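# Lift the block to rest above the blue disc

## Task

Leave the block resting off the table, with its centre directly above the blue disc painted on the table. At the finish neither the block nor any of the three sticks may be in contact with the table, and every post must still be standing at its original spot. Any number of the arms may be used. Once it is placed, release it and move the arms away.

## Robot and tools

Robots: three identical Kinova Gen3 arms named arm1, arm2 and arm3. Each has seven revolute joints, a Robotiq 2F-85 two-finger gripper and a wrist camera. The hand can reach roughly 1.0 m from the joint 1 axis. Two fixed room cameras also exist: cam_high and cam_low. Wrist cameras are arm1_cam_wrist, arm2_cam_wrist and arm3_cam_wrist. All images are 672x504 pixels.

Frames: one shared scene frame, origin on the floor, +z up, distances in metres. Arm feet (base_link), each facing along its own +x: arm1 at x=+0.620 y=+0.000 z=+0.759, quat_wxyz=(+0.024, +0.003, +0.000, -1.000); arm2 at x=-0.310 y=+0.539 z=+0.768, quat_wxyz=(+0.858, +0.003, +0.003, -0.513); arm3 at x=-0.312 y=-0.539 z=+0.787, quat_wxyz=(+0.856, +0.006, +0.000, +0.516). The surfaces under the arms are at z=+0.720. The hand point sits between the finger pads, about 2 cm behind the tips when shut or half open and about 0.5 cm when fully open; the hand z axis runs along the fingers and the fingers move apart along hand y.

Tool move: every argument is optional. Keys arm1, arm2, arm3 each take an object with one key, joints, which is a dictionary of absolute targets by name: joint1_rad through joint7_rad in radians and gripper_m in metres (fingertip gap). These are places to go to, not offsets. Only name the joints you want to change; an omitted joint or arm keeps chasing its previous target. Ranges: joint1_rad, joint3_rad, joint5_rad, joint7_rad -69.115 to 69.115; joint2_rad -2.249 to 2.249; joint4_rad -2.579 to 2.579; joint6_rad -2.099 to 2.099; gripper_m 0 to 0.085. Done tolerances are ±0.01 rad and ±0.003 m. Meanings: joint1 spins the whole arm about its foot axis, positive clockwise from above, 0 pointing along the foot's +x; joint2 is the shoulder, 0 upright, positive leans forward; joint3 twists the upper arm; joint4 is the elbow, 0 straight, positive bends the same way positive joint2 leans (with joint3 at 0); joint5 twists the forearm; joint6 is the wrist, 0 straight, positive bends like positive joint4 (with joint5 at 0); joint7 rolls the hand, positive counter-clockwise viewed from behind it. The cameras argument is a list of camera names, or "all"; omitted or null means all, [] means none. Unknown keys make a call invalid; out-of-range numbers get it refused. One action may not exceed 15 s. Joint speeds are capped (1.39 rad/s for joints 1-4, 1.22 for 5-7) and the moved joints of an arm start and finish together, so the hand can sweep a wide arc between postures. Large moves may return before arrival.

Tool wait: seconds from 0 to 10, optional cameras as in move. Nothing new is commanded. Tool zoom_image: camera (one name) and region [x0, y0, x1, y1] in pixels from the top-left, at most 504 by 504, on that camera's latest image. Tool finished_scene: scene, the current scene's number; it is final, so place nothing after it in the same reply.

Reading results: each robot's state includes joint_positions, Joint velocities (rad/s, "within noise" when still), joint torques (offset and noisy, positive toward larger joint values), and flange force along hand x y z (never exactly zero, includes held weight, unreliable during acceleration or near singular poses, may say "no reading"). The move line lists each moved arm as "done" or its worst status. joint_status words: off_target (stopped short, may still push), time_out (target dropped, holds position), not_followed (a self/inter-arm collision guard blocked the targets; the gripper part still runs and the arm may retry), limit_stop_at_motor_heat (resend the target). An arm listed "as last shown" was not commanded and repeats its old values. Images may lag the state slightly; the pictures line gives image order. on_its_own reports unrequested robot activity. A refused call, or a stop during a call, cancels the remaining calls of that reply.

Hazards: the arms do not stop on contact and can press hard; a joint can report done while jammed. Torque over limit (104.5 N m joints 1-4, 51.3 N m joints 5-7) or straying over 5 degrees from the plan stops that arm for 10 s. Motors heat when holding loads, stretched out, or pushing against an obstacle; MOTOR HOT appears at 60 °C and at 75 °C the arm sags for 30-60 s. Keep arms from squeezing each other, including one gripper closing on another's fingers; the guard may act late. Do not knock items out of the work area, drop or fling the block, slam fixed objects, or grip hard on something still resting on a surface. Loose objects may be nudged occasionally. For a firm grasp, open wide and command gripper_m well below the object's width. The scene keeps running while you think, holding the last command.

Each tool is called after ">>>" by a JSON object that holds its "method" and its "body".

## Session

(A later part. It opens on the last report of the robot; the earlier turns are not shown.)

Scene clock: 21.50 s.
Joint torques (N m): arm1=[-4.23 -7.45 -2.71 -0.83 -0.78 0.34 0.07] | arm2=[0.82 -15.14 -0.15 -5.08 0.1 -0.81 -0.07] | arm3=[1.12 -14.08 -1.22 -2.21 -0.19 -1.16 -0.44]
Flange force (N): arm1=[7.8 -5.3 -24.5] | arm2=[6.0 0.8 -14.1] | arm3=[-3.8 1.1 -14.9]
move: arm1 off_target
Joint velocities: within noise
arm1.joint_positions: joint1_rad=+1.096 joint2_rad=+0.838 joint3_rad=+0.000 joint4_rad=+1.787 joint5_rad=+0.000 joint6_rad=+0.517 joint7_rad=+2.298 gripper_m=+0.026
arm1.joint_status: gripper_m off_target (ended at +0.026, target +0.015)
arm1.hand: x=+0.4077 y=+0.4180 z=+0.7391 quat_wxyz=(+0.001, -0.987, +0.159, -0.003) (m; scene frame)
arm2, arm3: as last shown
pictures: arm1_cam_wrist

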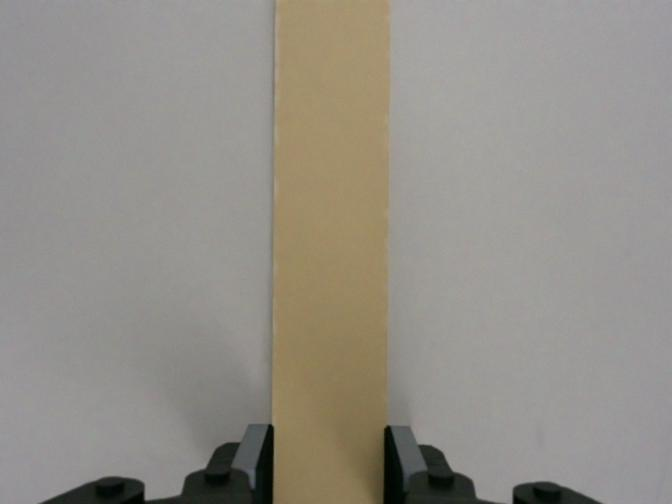

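>>> {"method": "move", "body": {"arm1": {"joints":{"joint2_rad":0.5168,"joint4_rad":1.6505,"joint6_rad":0.9743}}, "arm2": {"joints":{"joint2_rad":0.6246,"joint4_rad":1.4763,"joint6_rad":1.0407}}, "arm3": {"joints":{"joint2_rad":0.5409,"joint4_rad":1.7144,"joint6_rad":0.8863}}}}

Scene clock: 23.20 s.
Joint torques (N m): arm1=[-2.38 -15.99 -0.51 -7.63 -0.11 0.26 0] | arm2=[0.59 -19.8 -0.38 -8.95 0.07 -0.32 -0.01] | arm3=[1.25 -18.04 -1.1 -5.72 -0.13 -0.3 -0.42]
Flange force (N): arm1=[6.3 -0.9 -0.6] | arm2=[4.0 0.4 0.4] | arm3=[-6.1 -0.6 -2.1]
move: arm1 done; arm2 done; arm3 done
Joint velocities: within noise
arm1.joint_positions: joint1_rad=+1.096 joint2_rad=+0.517 joint3_rad=+0.000 joint4_rad=+1.650 joint5_rad=+0.000 joint6_rad=+0.974 joint7_rad=+2.298 gripper_m=+0.026
arm1.joint_status: all done
arm1.hand: x=+0.4068 y=+0.4180 z=+0.9202 quat_wxyz=(+0.000, -0.987, +0.159, -0.003) (m; scene frame)
arm2.joint_positions: joint1_rad=+0.912 joint2_rad=+0.625 joint3_rad=+0.000 joint4_rad=+1.476 joint5_rad=+0.000 joint6_rad=+1.041 joint7_rad=+1.405 gripper_m=+0.025
arm2.joint_status: all done
arm2.hand: x=-0.5430 y=+0.0749 z=+0.9203 quat_wxyz=(+0.004, -0.881, -0.473, -0.001) (m; scene frame)
arm3.joint_positions: joint1_rad=+0.847 joint2_rad=+0.541 joint3_rad=+0.000 joint4_rad=+1.714 joint5_rad=+0.000 joint6_rad=+0.886 joint7_rad=+1.945 gripper_m=+0.025
arm3.joint_status: all done
arm3.hand: x=+0.1420 y=-0.4559 z=+0.9201 quat_wxyz=(+0.001, +0.301, -0.953, -0.006) (m; scene frame)
pictures: arm1_cam_wrist, arm2_cam_wrist, arm3_cam_wrist, cam_high, cam_low

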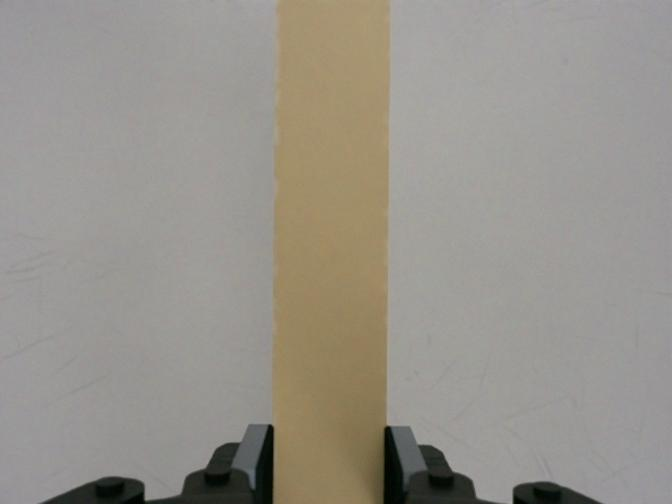

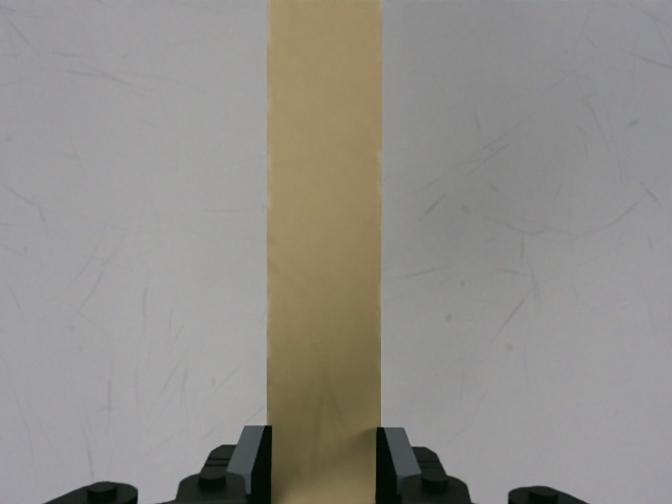

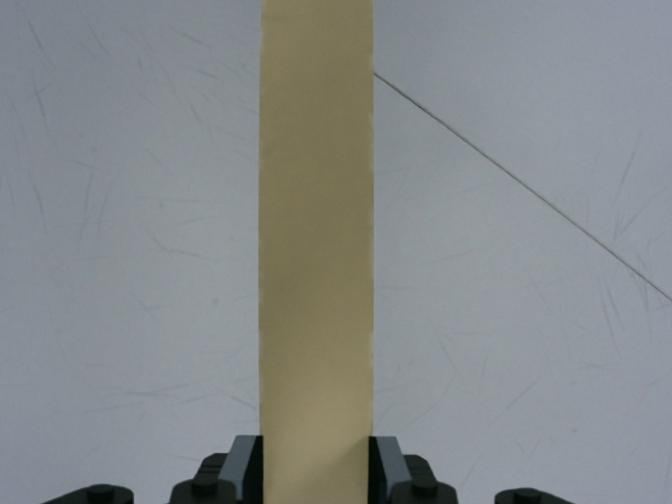

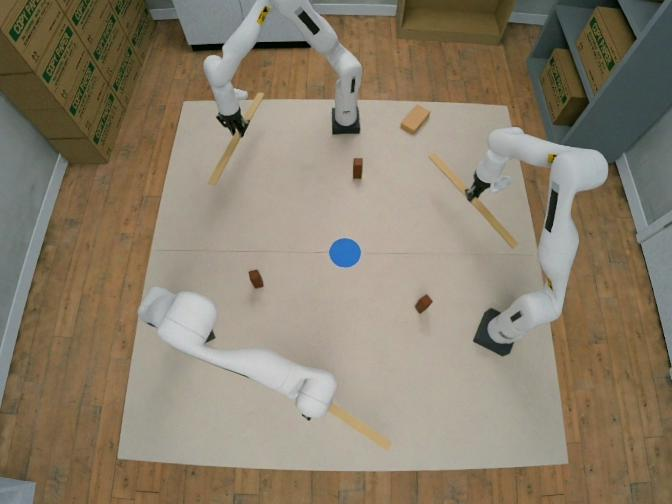

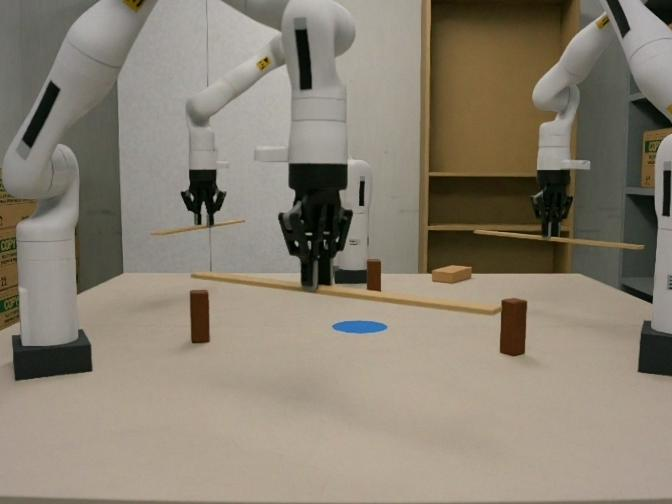

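>>> {"method": "move", "body": {"arm1": {"joints":{"joint1_rad":-0.1242,"joint2_rad":0.1284,"joint4_rad":2.119,"joint6_rad":0.6442,"joint7_rad":1.336}}, "arm2": {"joints":{"joint1_rad":-0.2,"joint2_rad":0.0748,"joint4_rad":2.0573,"joint6_rad":0.7595,"joint7_rad":1.342}}, "arm3": {"joints":{"joint1_rad":-0.1336,"joint2_rad":0.0666,"joint4_rad":1.9735,"joint6_rad":0.8515,"joint7_rad":1.328}}}}

Scene clock: 28.67 s.
Joint torques (N m): arm1=[-2.48 -8.78 -0.7 -7.96 -0.14 -0.52 0] | arm2=[0.49 -9.63 -0.68 -9.6 0.06 -1.08 0] | arm3=[1.3 -10.36 -1.28 -7.69 -0.16 -1.11 -0.43]
Flange force (N): arm1=[2.2 -7.2 -2.2] | arm2=[3.8 -0.5 -0.4] | arm3=[-4.6 0.6 -2.8]
move: arm1 done; arm2 done; arm3 done
Joint velocities: within noise
arm1.joint_positions: joint1_rad=-0.124 joint2_rad=+0.128 joint3_rad=+0.000 joint4_rad=+2.119 joint5_rad=+0.000 joint6_rad=+0.644 joint7_rad=+1.336 gripper_m=+0.026
arm1.joint_status: all done
arm1.hand: x=+0.2443 y=-0.0401 z=+0.9602 quat_wxyz=(-0.025, -0.992, +0.031, +0.119) (m; scene frame)
arm2.joint_positions: joint1_rad=-0.200 joint2_rad=+0.075 joint3_rad=+0.000 joint4_rad=+2.057 joint5_rad=+0.000 joint6_rad=+0.760 joint7_rad=+1.342 gripper_m=+0.025
arm2.joint_status: all done
arm2.hand: x=-0.0895 y=+0.2326 z=+1.0006 quat_wxyz=(-0.115, -0.522, -0.845, +0.036) (m; scene frame)
arm3.joint_positions: joint1_rad=-0.134 joint2_rad=+0.067 joint3_rad=+0.000 joint4_rad=+1.974 joint5_rad=+0.000 joint6_rad=+0.852 joint7_rad=+1.328 gripper_m=+0.025
arm3.joint_status: all done
arm3.hand: x=-0.1541 y=-0.1887 z=+1.0504 quat_wxyz=(-0.093, +0.465, -0.876, -0.090) (m; scene frame)
pictures: arm1_cam_wrist, arm2_cam_wrist, arm3_cam_wrist, cam_high, cam_low

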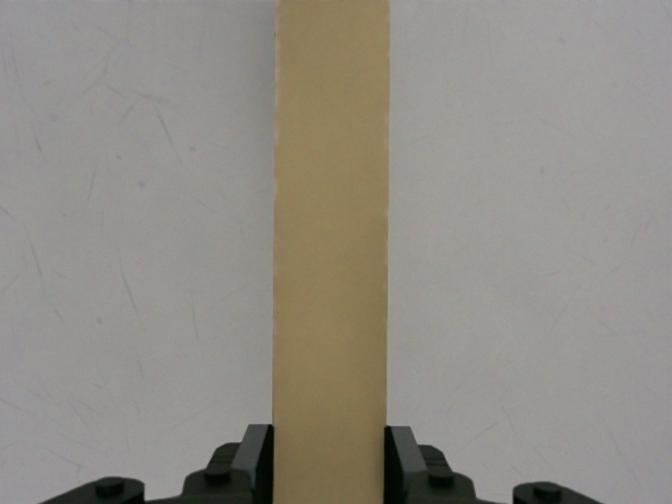

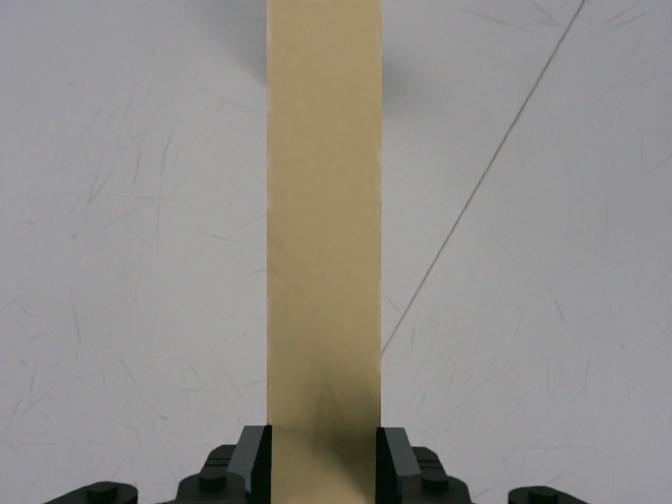

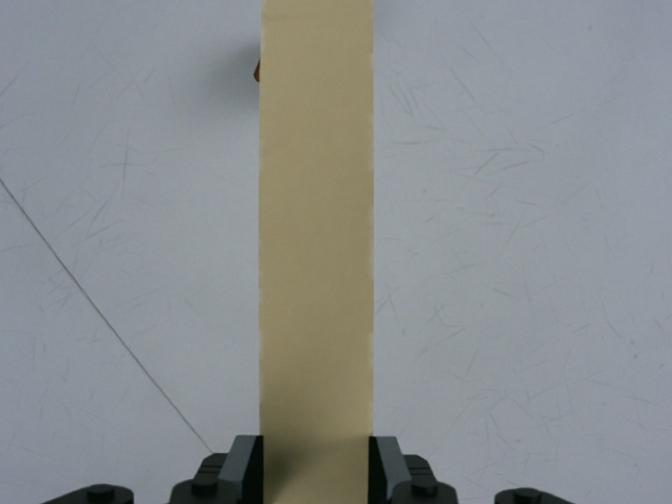

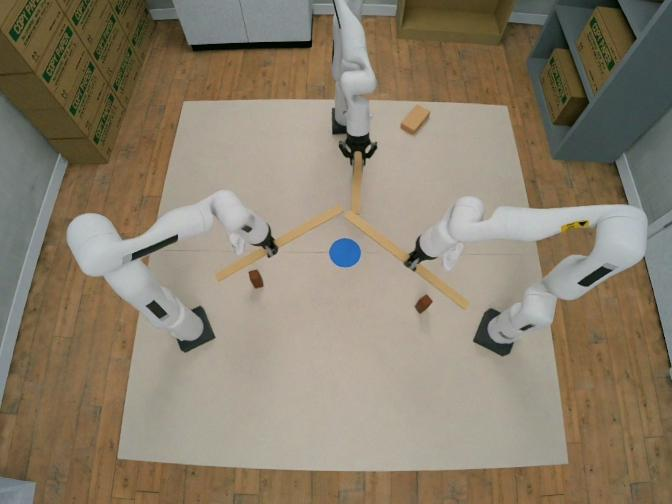

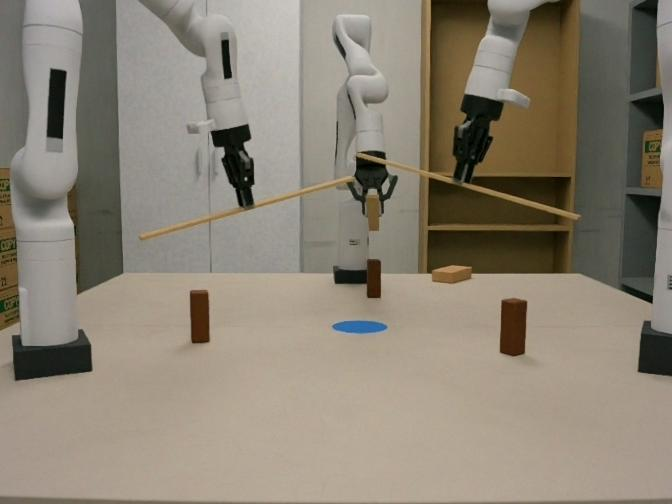

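>>> {"method": "move", "body": {"arm1": {"joints":{"joint2_rad":0.321,"joint4_rad":2.2632,"joint6_rad":0.3074}}, "arm2": {"joints":{"joint2_rad":0.3234,"joint4_rad":2.2701,"joint6_rad":0.2981}}, "arm3": {"joints":{"joint2_rad":0.4004,"joint4_rad":2.2641,"joint6_rad":0.2271}}}}

Scene clock: 43.17 s.
Joint torques (N m): arm1=[-2.47 -10.31 -0.66 -5.62 -0.13 -0.51 0] | arm2=[0.53 -11.68 -0.57 -6.64 0.06 -1.07 -0.01] | arm3=[1.27 -13.09 -1.11 -3.72 -0.14 -1.11 -0.43]
Flange force (N): arm1=[0.2 -10.0 -3.4] | arm2=[4.2 3.2 -1.9] | arm3=[-3.3 8.3 -1.0]
move: arm1 done; arm2 done; arm3 done
Joint velocities: within noise
arm1.joint_positions: joint1_rad=-0.124 joint2_rad=+0.321 joint3_rad=+0.000 joint4_rad=+2.263 joint5_rad=+0.000 joint6_rad=+0.307 joint7_rad=+1.336 gripper_m=+0.026
arm1.joint_status: all done
arm1.hand: x=+0.2447 y=-0.0401 z=+0.8723 quat_wxyz=(-0.025, -0.992, +0.031, +0.119) (m; scene frame)
arm2.joint_positions: joint1_rad=-0.200 joint2_rad=+0.323 joint3_rad=+0.000 joint4_rad=+2.270 joint5_rad=+0.000 joint6_rad=+0.298 joint7_rad=+1.342 gripper_m=+0.025
arm2.joint_status: all done
arm2.hand: x=-0.0897 y=+0.2337 z=+0.8790 quat_wxyz=(-0.115, -0.522, -0.845, +0.036) (m; scene frame)
arm3.joint_positions: joint1_rad=-0.134 joint2_rad=+0.400 joint3_rad=+0.000 joint4_rad=+2.264 joint5_rad=+0.000 joint6_rad=+0.227 joint7_rad=+1.328 gripper_m=+0.025
arm3.joint_status: all done
arm3.hand: x=-0.1552 y=-0.1868 z=+0.8810 quat_wxyz=(-0.093, +0.465, -0.876, -0.090) (m; scene frame)
pictures: arm1_cam_wrist, arm2_cam_wrist, arm3_cam_wrist, cam_high, cam_low

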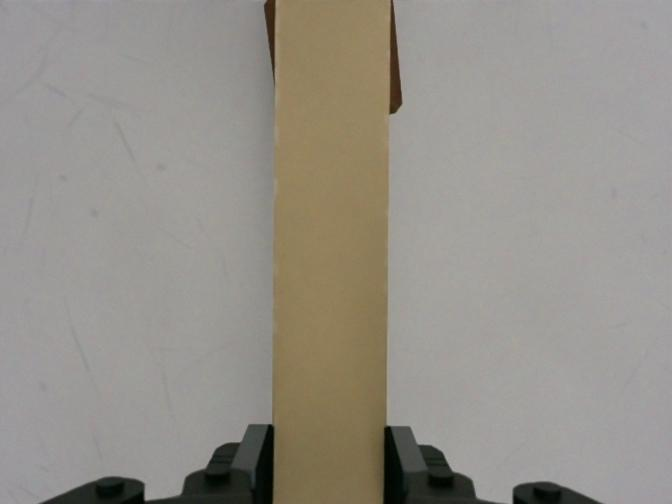

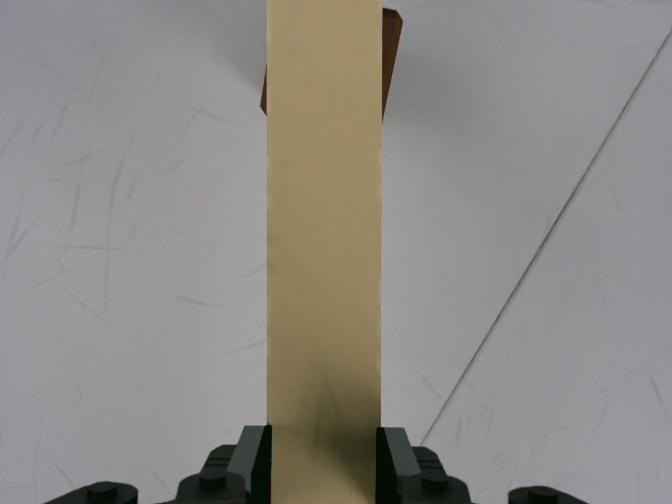

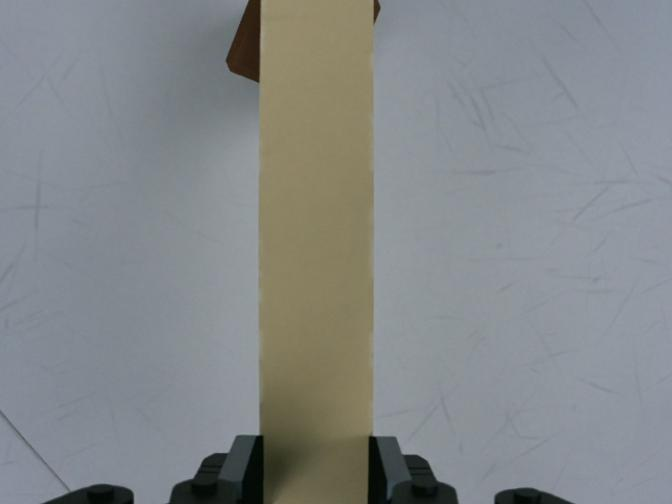

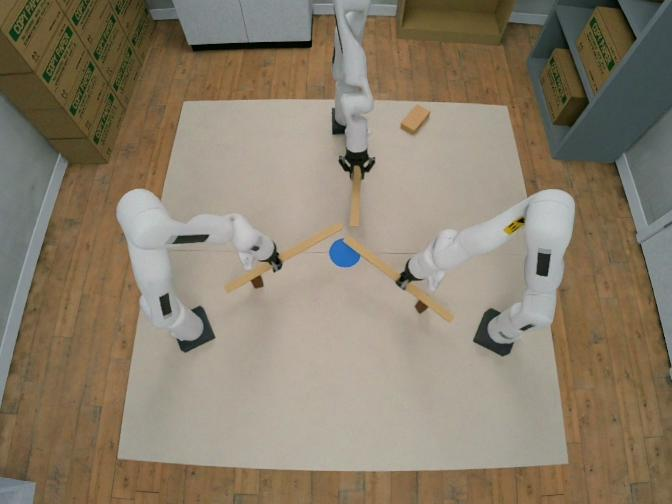

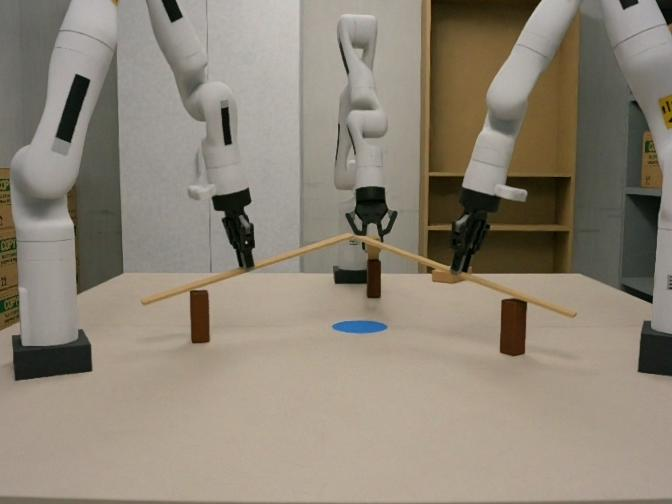

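>>> {"method": "move", "body": {"arm1": {"joints":{"joint1_rad":-0.0844,"joint2_rad":0.405,"joint4_rad":2.0049,"joint6_rad":0.4817,"joint7_rad":1.376}}, "arm2": {"joints":{"joint1_rad":-0.1612,"joint2_rad":0.4057,"joint4_rad":2.0124,"joint6_rad":0.4735,"joint7_rad":1.3805}}, "arm3": {"joints":{"joint1_rad":-0.0934,"joint2_rad":0.4712,"joint4_rad":2.0057,"joint6_rad":0.4147,"joint7_rad":1.3685}}}}

>>> {"method": "zoom_image", "body": {"camera": "cam_low", "region": [150, 200, 550, 370]}}

>>> {"method": "zoom_image", "body": {"camera": "cam_high", "region": [220, 130, 470, 320]}}

Scene clock: 45.10 s.
Joint torques (N m): arm1=[-2.45 -13.19 -0.61 -6.9 -0.13 -0.53 0.04] | arm2=[0.52 -14.7 -0.54 -7.9 0.06 -1.07 0] | arm3=[1.24 -15.96 -1.13 -5.14 -0.13 -1.11 -0.43]
Flange force (N): arm1=[1.6 -7.3 -2.5] | arm2=[3.9 1.9 -1.1] | arm3=[-4.5 5.5 -0.6]
move: arm1 done; arm2 done; arm3 done
Joint velocities: within noise
arm1.joint_positions: joint1_rad=-0.084 joint2_rad=+0.405 joint3_rad=+0.000 joint4_rad=+2.005 joint5_rad=+0.000 joint6_rad=+0.482 joint7_rad=+1.376 gripper_m=+0.026
arm1.joint_status: all done
arm1.hand: x=+0.1672 y=-0.0353 z=+0.8922 quat_wxyz=(-0.020, -0.992, +0.031, +0.120) (m; scene frame)
arm2.joint_positions: joint1_rad=-0.161 joint2_rad=+0.406 joint3_rad=+0.000 joint4_rad=+2.012 joint5_rad=+0.000 joint6_rad=+0.474 joint7_rad=+1.380 gripper_m=+0.025
arm2.joint_status: all done
arm2.hand: x=-0.0550 y=+0.1644 z=+0.8987 quat_wxyz=(-0.114, -0.522, -0.844, +0.041) (m; scene frame)
arm3.joint_positions: joint1_rad=-0.093 joint2_rad=+0.471 joint3_rad=+0.000 joint4_rad=+2.006 joint5_rad=+0.000 joint6_rad=+0.415 joint7_rad=+1.368 gripper_m=+0.025
arm3.joint_status: all done
arm3.hand: x=-0.1118 y=-0.1229 z=+0.9006 quat_wxyz=(-0.096, +0.465, -0.876, -0.086) (m; scene frame)
pictures: arm1_cam_wrist, arm2_cam_wrist, arm3_cam_wrist, cam_high, cam_low

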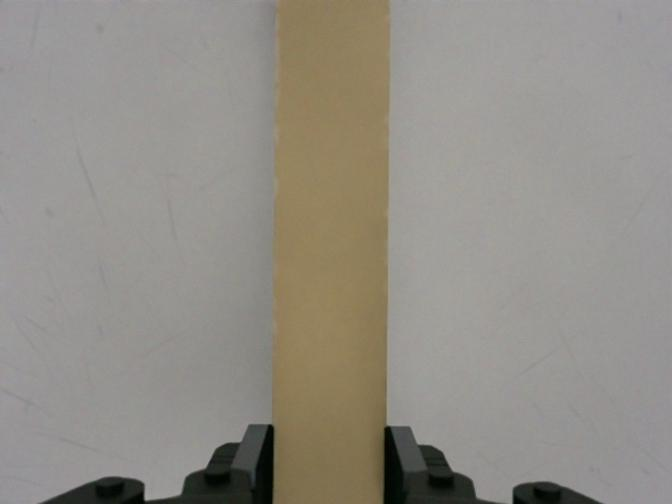

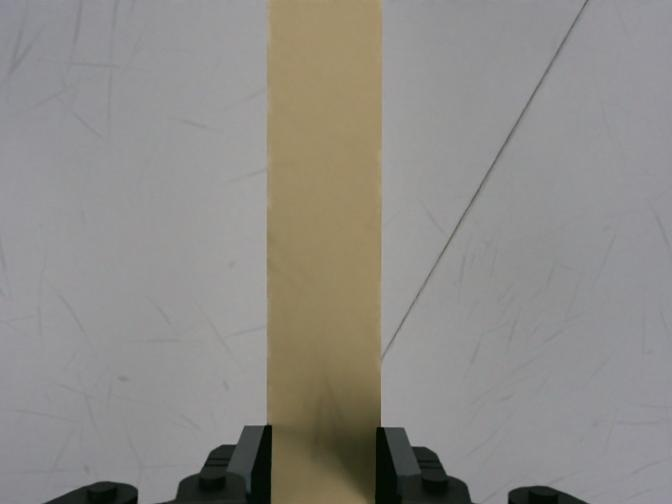

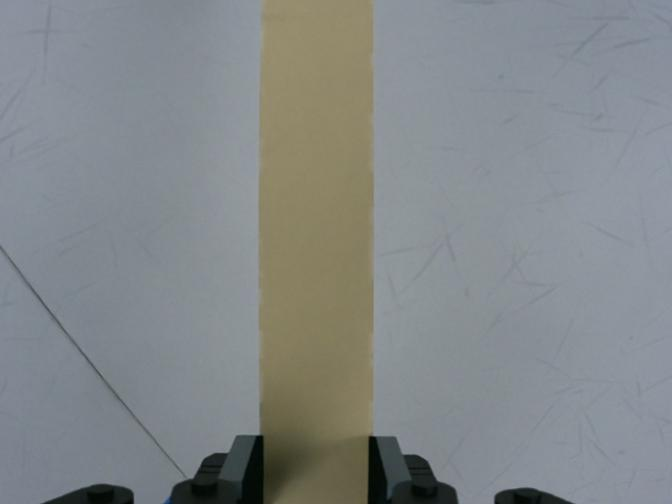

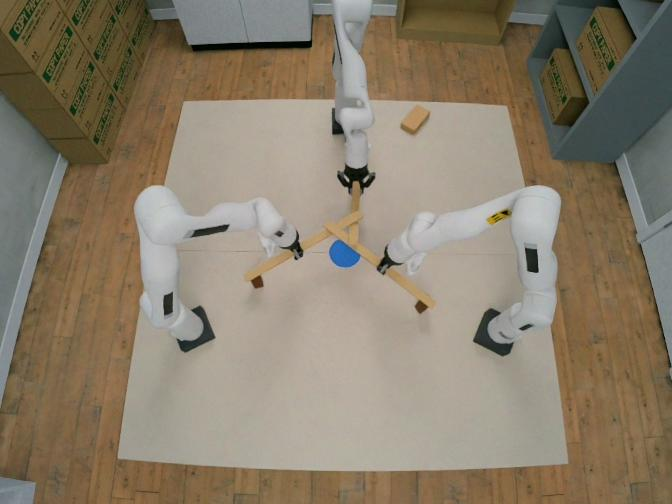

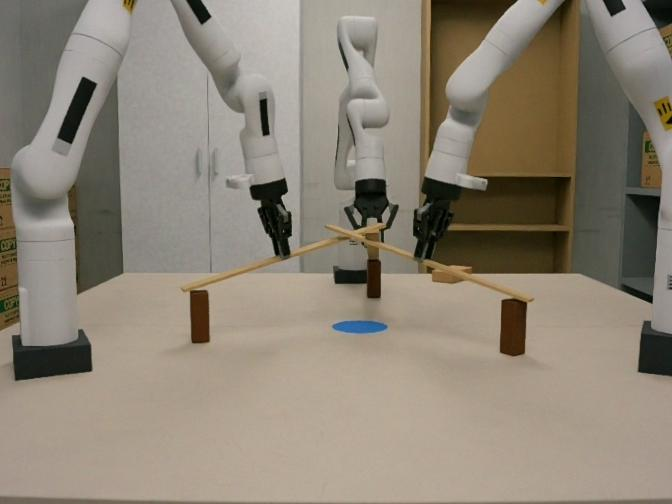

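Scaled by 1.260 from the camera's 672x504 image, which has a finer 960x720 frame.

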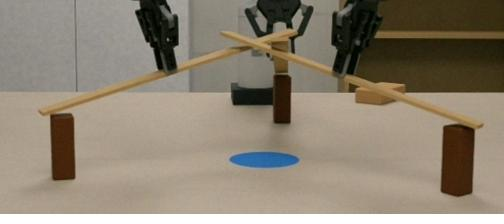

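Scaled by 2.016 from the camera's 672x504 image, which has a finer 960x720 frame.

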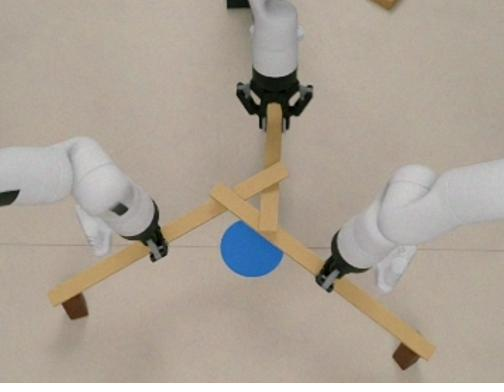

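>>> {"method": "move", "body": {"arm1": {"joints":{"joint1_rad":-0.0815,"joint2_rad":0.5231,"joint4_rad":1.8707,"joint6_rad":0.6326,"joint7_rad":1.379}}, "arm2": {"joints":{"joint1_rad":-0.158,"joint2_rad":0.5258,"joint4_rad":1.8748,"joint6_rad":0.6259,"joint7_rad":1.384}}, "arm3": {"joints":{"joint1_rad":-0.09,"joint2_rad":0.5899,"joint4_rad":1.8608,"joint6_rad":0.5757,"joint7_rad":1.3715}}}}

>>> {"method": "zoom_image", "body": {"camera": "cam_low", "region": [170, 210, 370, 310]}}

>>> {"method": "zoom_image", "body": {"camera": "cam_low", "region": [350, 210, 550, 310]}}

>>> {"method": "zoom_image", "body": {"camera": "cam_high", "region": [220, 130, 470, 320]}}

Scene clock: 46.77 s.
Joint torques (N m): arm1=[-1.71 -8.08 0.34 -10.13 0.33 -4.49 0.08] | arm2=[2.51 -21 2.03 -15.93 0.94 -5.16 -0.12] | arm3=[3.68 -16.97 1.71 -12.07 0.78 -5.85 -0.55]
Flange force (N): arm1=[16.2 -6.2 -25.3] | arm2=[17.9 3.2 1.5] | arm3=[10.9 6.7 -12.5]
move: arm1 done; arm2 done; arm3 done
Joint velocities: within noise
arm1.joint_positions: joint1_rad=-0.082 joint2_rad=+0.523 joint3_rad=+0.000 joint4_rad=+1.871 joint5_rad=+0.000 joint6_rad=+0.633 joint7_rad=+1.379 gripper_m=+0.026
arm1.joint_status: all done
arm1.hand: x=+0.1604 y=-0.0349 z=+0.8657 quat_wxyz=(-0.009, -0.998, +0.031, +0.054) (m; scene frame)
arm2.joint_positions: joint1_rad=-0.158 joint2_rad=+0.526 joint3_rad=+0.000 joint4_rad=+1.875 joint5_rad=+0.000 joint6_rad=+0.626 joint7_rad=+1.384 gripper_m=+0.025
arm2.joint_status: all done
arm2.hand: x=-0.0514 y=+0.1576 z=+0.8721 quat_wxyz=(-0.051, -0.525, -0.850, +0.017) (m; scene frame)
arm3.joint_positions: joint1_rad=-0.090 joint2_rad=+0.590 joint3_rad=+0.000 joint4_rad=+1.861 joint5_rad=+0.000 joint6_rad=+0.576 joint7_rad=+1.372 gripper_m=+0.025
arm3.joint_status: all done
arm3.hand: x=-0.1073 y=-0.1157 z=+0.8730 quat_wxyz=(-0.044, +0.468, -0.882, -0.043) (m; scene frame)
pictures: arm1_cam_wrist, arm2_cam_wrist, arm3_cam_wrist, cam_high, cam_low

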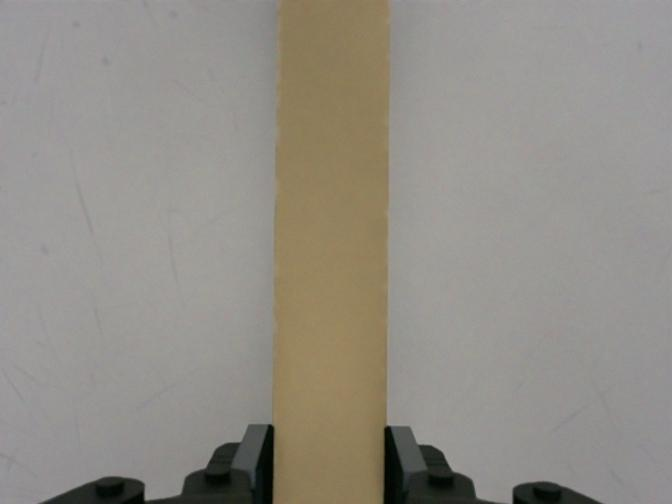

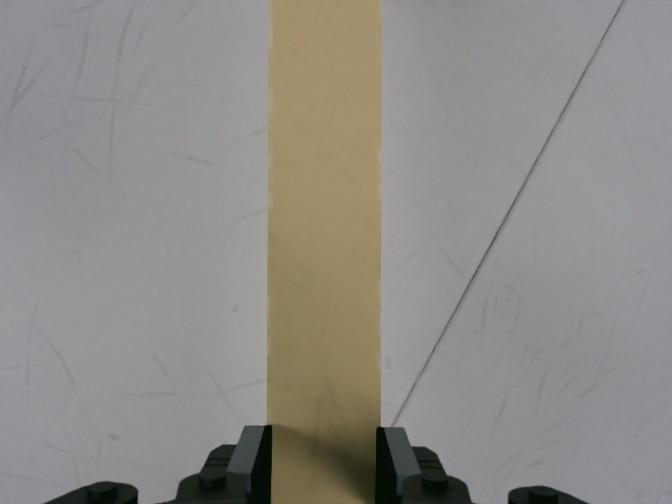

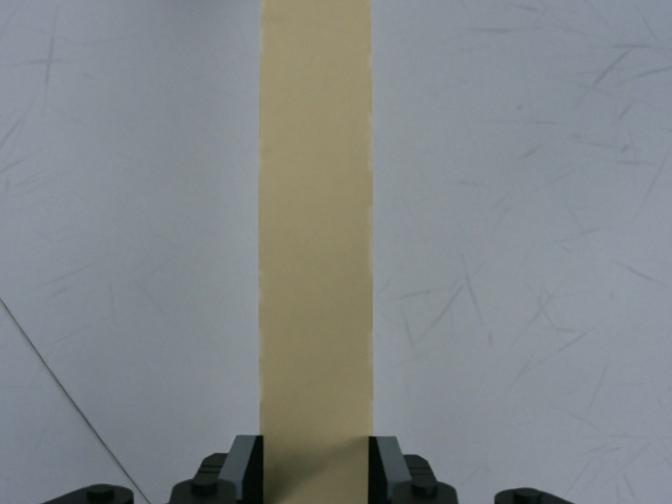

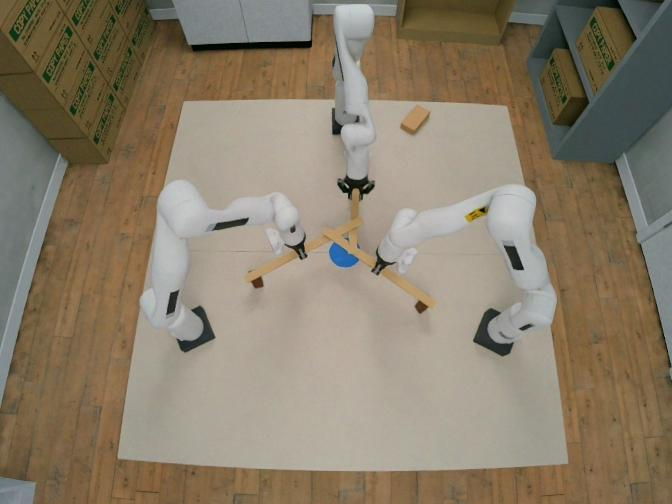

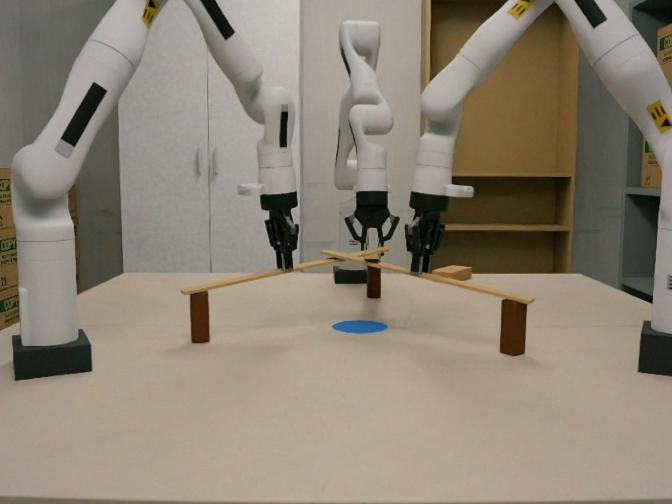

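Scaled by 2.520 from the camera's 672x504 image, which has a finer 960x720 frame.

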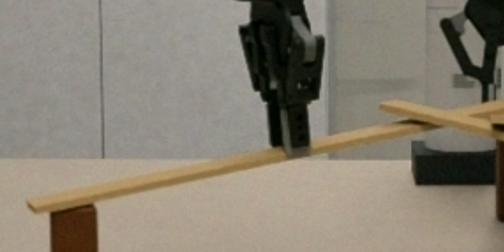

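Scaled by 2.520 from the camera's 672x504 image, which has a finer 960x720 frame.

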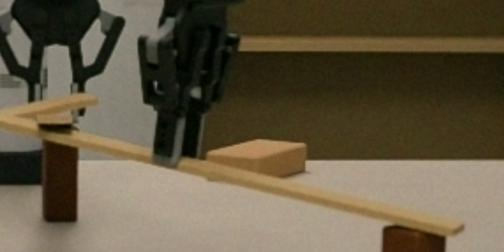

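Scaled by 2.016 from the camera's 672x504 image, which has a finer 960x720 frame.

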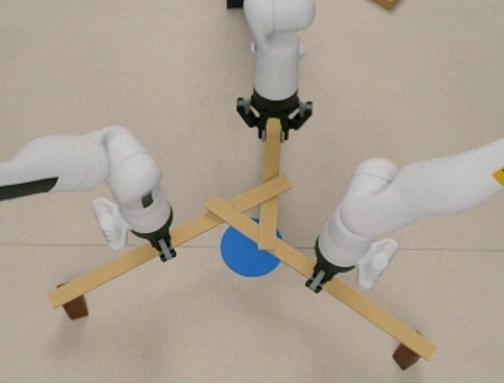

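>>> {"method": "move", "body": {"arm1": {"joints":{"joint2_rad":0.5136,"joint4_rad":1.8815,"joint6_rad":0.6205}}, "arm2": {"joints":{"joint2_rad":0.5161,"joint4_rad":1.8858,"joint6_rad":0.6137}}, "arm3": {"joints":{"joint2_rad":0.5803,"joint4_rad":1.8737,"joint6_rad":0.5628}}, "cameras": ["cam_low"]}}

>>> {"method": "zoom_image", "body": {"camera": "cam_low", "region": [270, 210, 470, 310]}}

Scene clock: 47.60 s.
Joint torques (N m): arm1=[-1.81 -13.12 0.13 -6.5 0.11 -0.47 0.02] | arm2=[1.22 -17.19 0.34 -8.2 0.26 -0.89 -0.15] | arm3=[2.67 -16.94 0.43 -5.43 0.17 -1.24 -0.62]
Flange force (N): arm1=[3.9 -5.1 -6.6] | arm2=[4.6 2.2 0.5] | arm3=[-2.9 6.4 -3.5]
move: arm1 done; arm2 done; arm3 done
Joint velocities: within noise
arm1.joint_positions: joint1_rad=-0.081 joint2_rad=+0.514 joint3_rad=+0.000 joint4_rad=+1.882 joint5_rad=+0.000 joint6_rad=+0.620 joint7_rad=+1.379 gripper_m=+0.026
arm1.joint_status: all done
arm1.hand: x=+0.1608 y=-0.0349 z=+0.8678 quat_wxyz=(-0.010, -0.998, +0.031, +0.060) (m; scene frame)
arm2.joint_positions: joint1_rad=-0.158 joint2_rad=+0.516 joint3_rad=+0.000 joint4_rad=+1.886 joint5_rad=+0.000 joint6_rad=+0.614 joint7_rad=+1.384 gripper_m=+0.025
arm2.joint_status: all done
arm2.hand: x=-0.0517 y=+0.1578 z=+0.8743 quat_wxyz=(-0.056, -0.525, -0.849, +0.019) (m; scene frame)
arm3.joint_positions: joint1_rad=-0.090 joint2_rad=+0.580 joint3_rad=+0.000 joint4_rad=+1.874 joint5_rad=+0.000 joint6_rad=+0.563 joint7_rad=+1.372 gripper_m=+0.025
arm3.joint_status: all done
arm3.hand: x=-0.1077 y=-0.1167 z=+0.8749 quat_wxyz=(-0.048, +0.468, -0.881, -0.046) (m; scene frame)
pictures: cam_low

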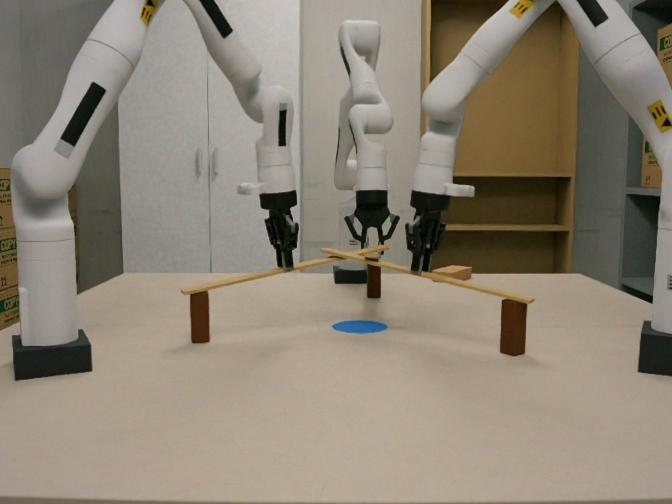

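Scaled by 2.520 from the camera's 672x504 image, which has a finer 960x720 frame.

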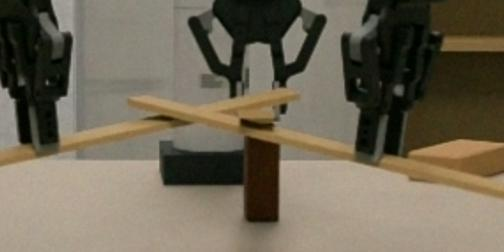

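>>> {"method": "move", "body": {"arm1": {"joints":{"gripper_m":0.06}}, "arm2": {"joints":{"gripper_m":0.06}}, "arm3": {"joints":{"gripper_m":0.06}}}}

>>> {"method": "zoom_image", "body": {"camera": "cam_low", "region": [170, 210, 370, 310]}}

>>> {"method": "zoom_image", "body": {"camera": "cam_low", "region": [350, 210, 550, 310]}}

>>> {"method": "zoom_image", "body": {"camera": "cam_high", "region": [220, 130, 470, 320]}}

Scene clock: 48.73 s.
Joint torques (N m): arm1=[-2.46 -14.67 -0.53 -6.44 -0.16 -0.16 0.05] | arm2=[0.5 -16.25 -0.48 -7.45 0.05 -0.65 0] | arm3=[1.26 -17.39 -1.07 -4.77 -0.12 -0.67 -0.41]
Flange force (N): arm1=[1.8 -6.2 -2.6] | arm2=[3.7 1.1 -1.2] | arm3=[-5.0 4.2 -1.4]
move: arm1 done; arm2 done; arm3 done
Joint velocities: within noise
arm1.joint_positions: joint1_rad=-0.082 joint2_rad=+0.514 joint3_rad=+0.000 joint4_rad=+1.882 joint5_rad=+0.000 joint6_rad=+0.620 joint7_rad=+1.379 gripper_m=+0.060
arm1.joint_status: all done
arm1.hand: x=+0.1608 y=-0.0349 z=+0.8678 quat_wxyz=(-0.010, -0.998, +0.031, +0.059) (m; scene frame)
arm2.joint_positions: joint1_rad=-0.158 joint2_rad=+0.516 joint3_rad=+0.000 joint4_rad=+1.886 joint5_rad=+0.000 joint6_rad=+0.614 joint7_rad=+1.384 gripper_m=+0.060
arm2.joint_status: all done
arm2.hand: x=-0.0517 y=+0.1579 z=+0.8742 quat_wxyz=(-0.056, -0.524, -0.849, +0.019) (m; scene frame)
arm3.joint_positions: joint1_rad=-0.090 joint2_rad=+0.580 joint3_rad=+0.000 joint4_rad=+1.874 joint5_rad=+0.000 joint6_rad=+0.563 joint7_rad=+1.372 gripper_m=+0.060
arm3.joint_status: all done
arm3.hand: x=-0.1078 y=-0.1168 z=+0.8749 quat_wxyz=(-0.048, +0.468, -0.881, -0.046) (m; scene frame)
pictures: arm1_cam_wrist, arm2_cam_wrist, arm3_cam_wrist, cam_high, cam_low

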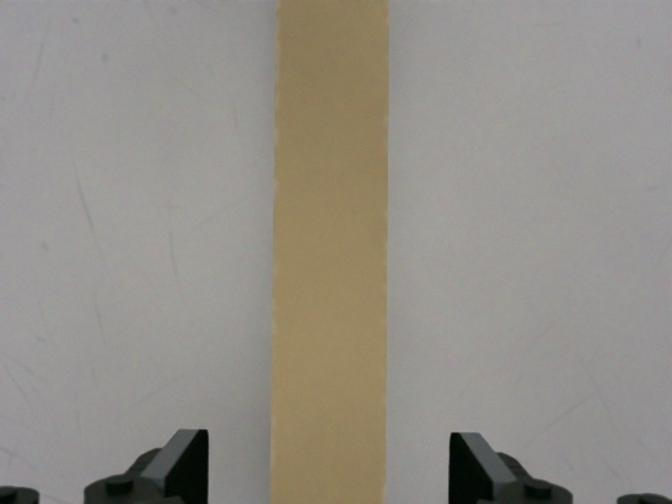

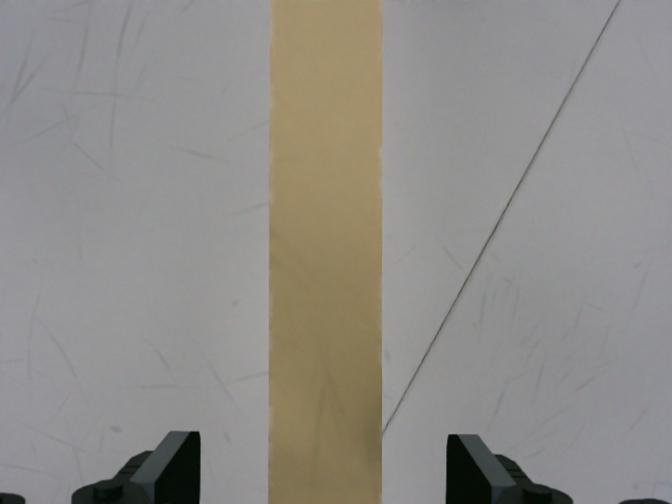

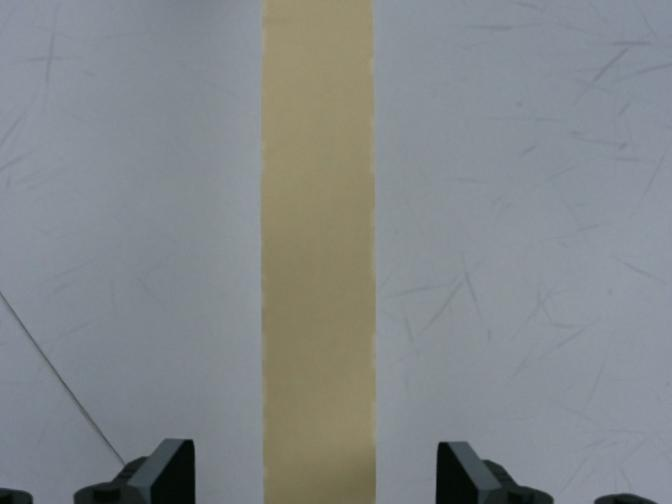

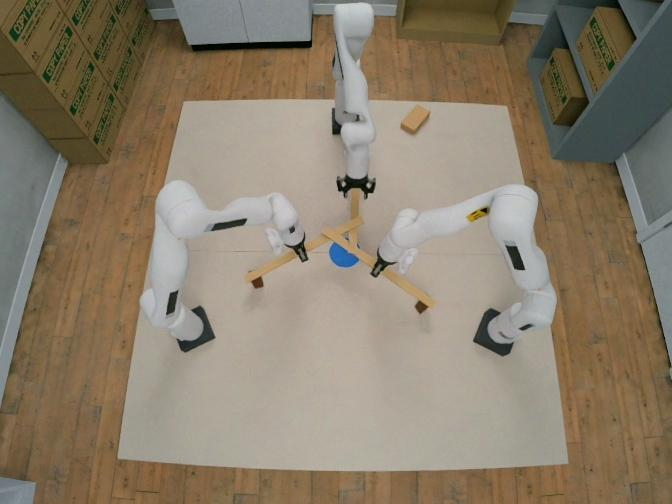

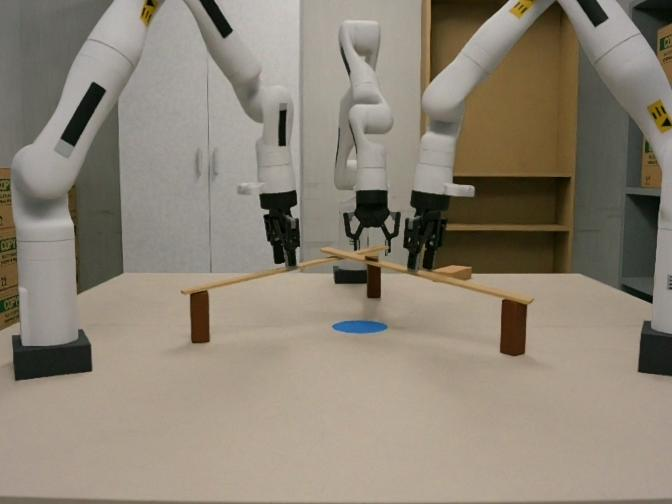

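Scaled by 2.520 from the camera's 672x504 image, which has a finer 960x720 frame.

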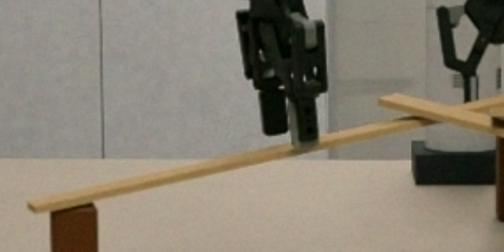

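Scaled by 2.520 from the camera's 672x504 image, which has a finer 960x720 frame.

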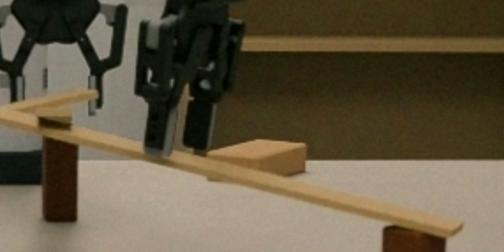

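Scaled by 2.016 from the camera's 672x504 image, which has a finer 960x720 frame.

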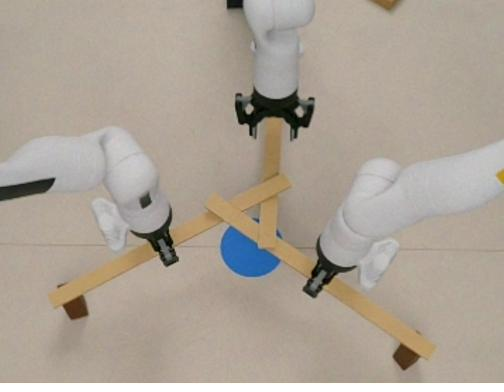

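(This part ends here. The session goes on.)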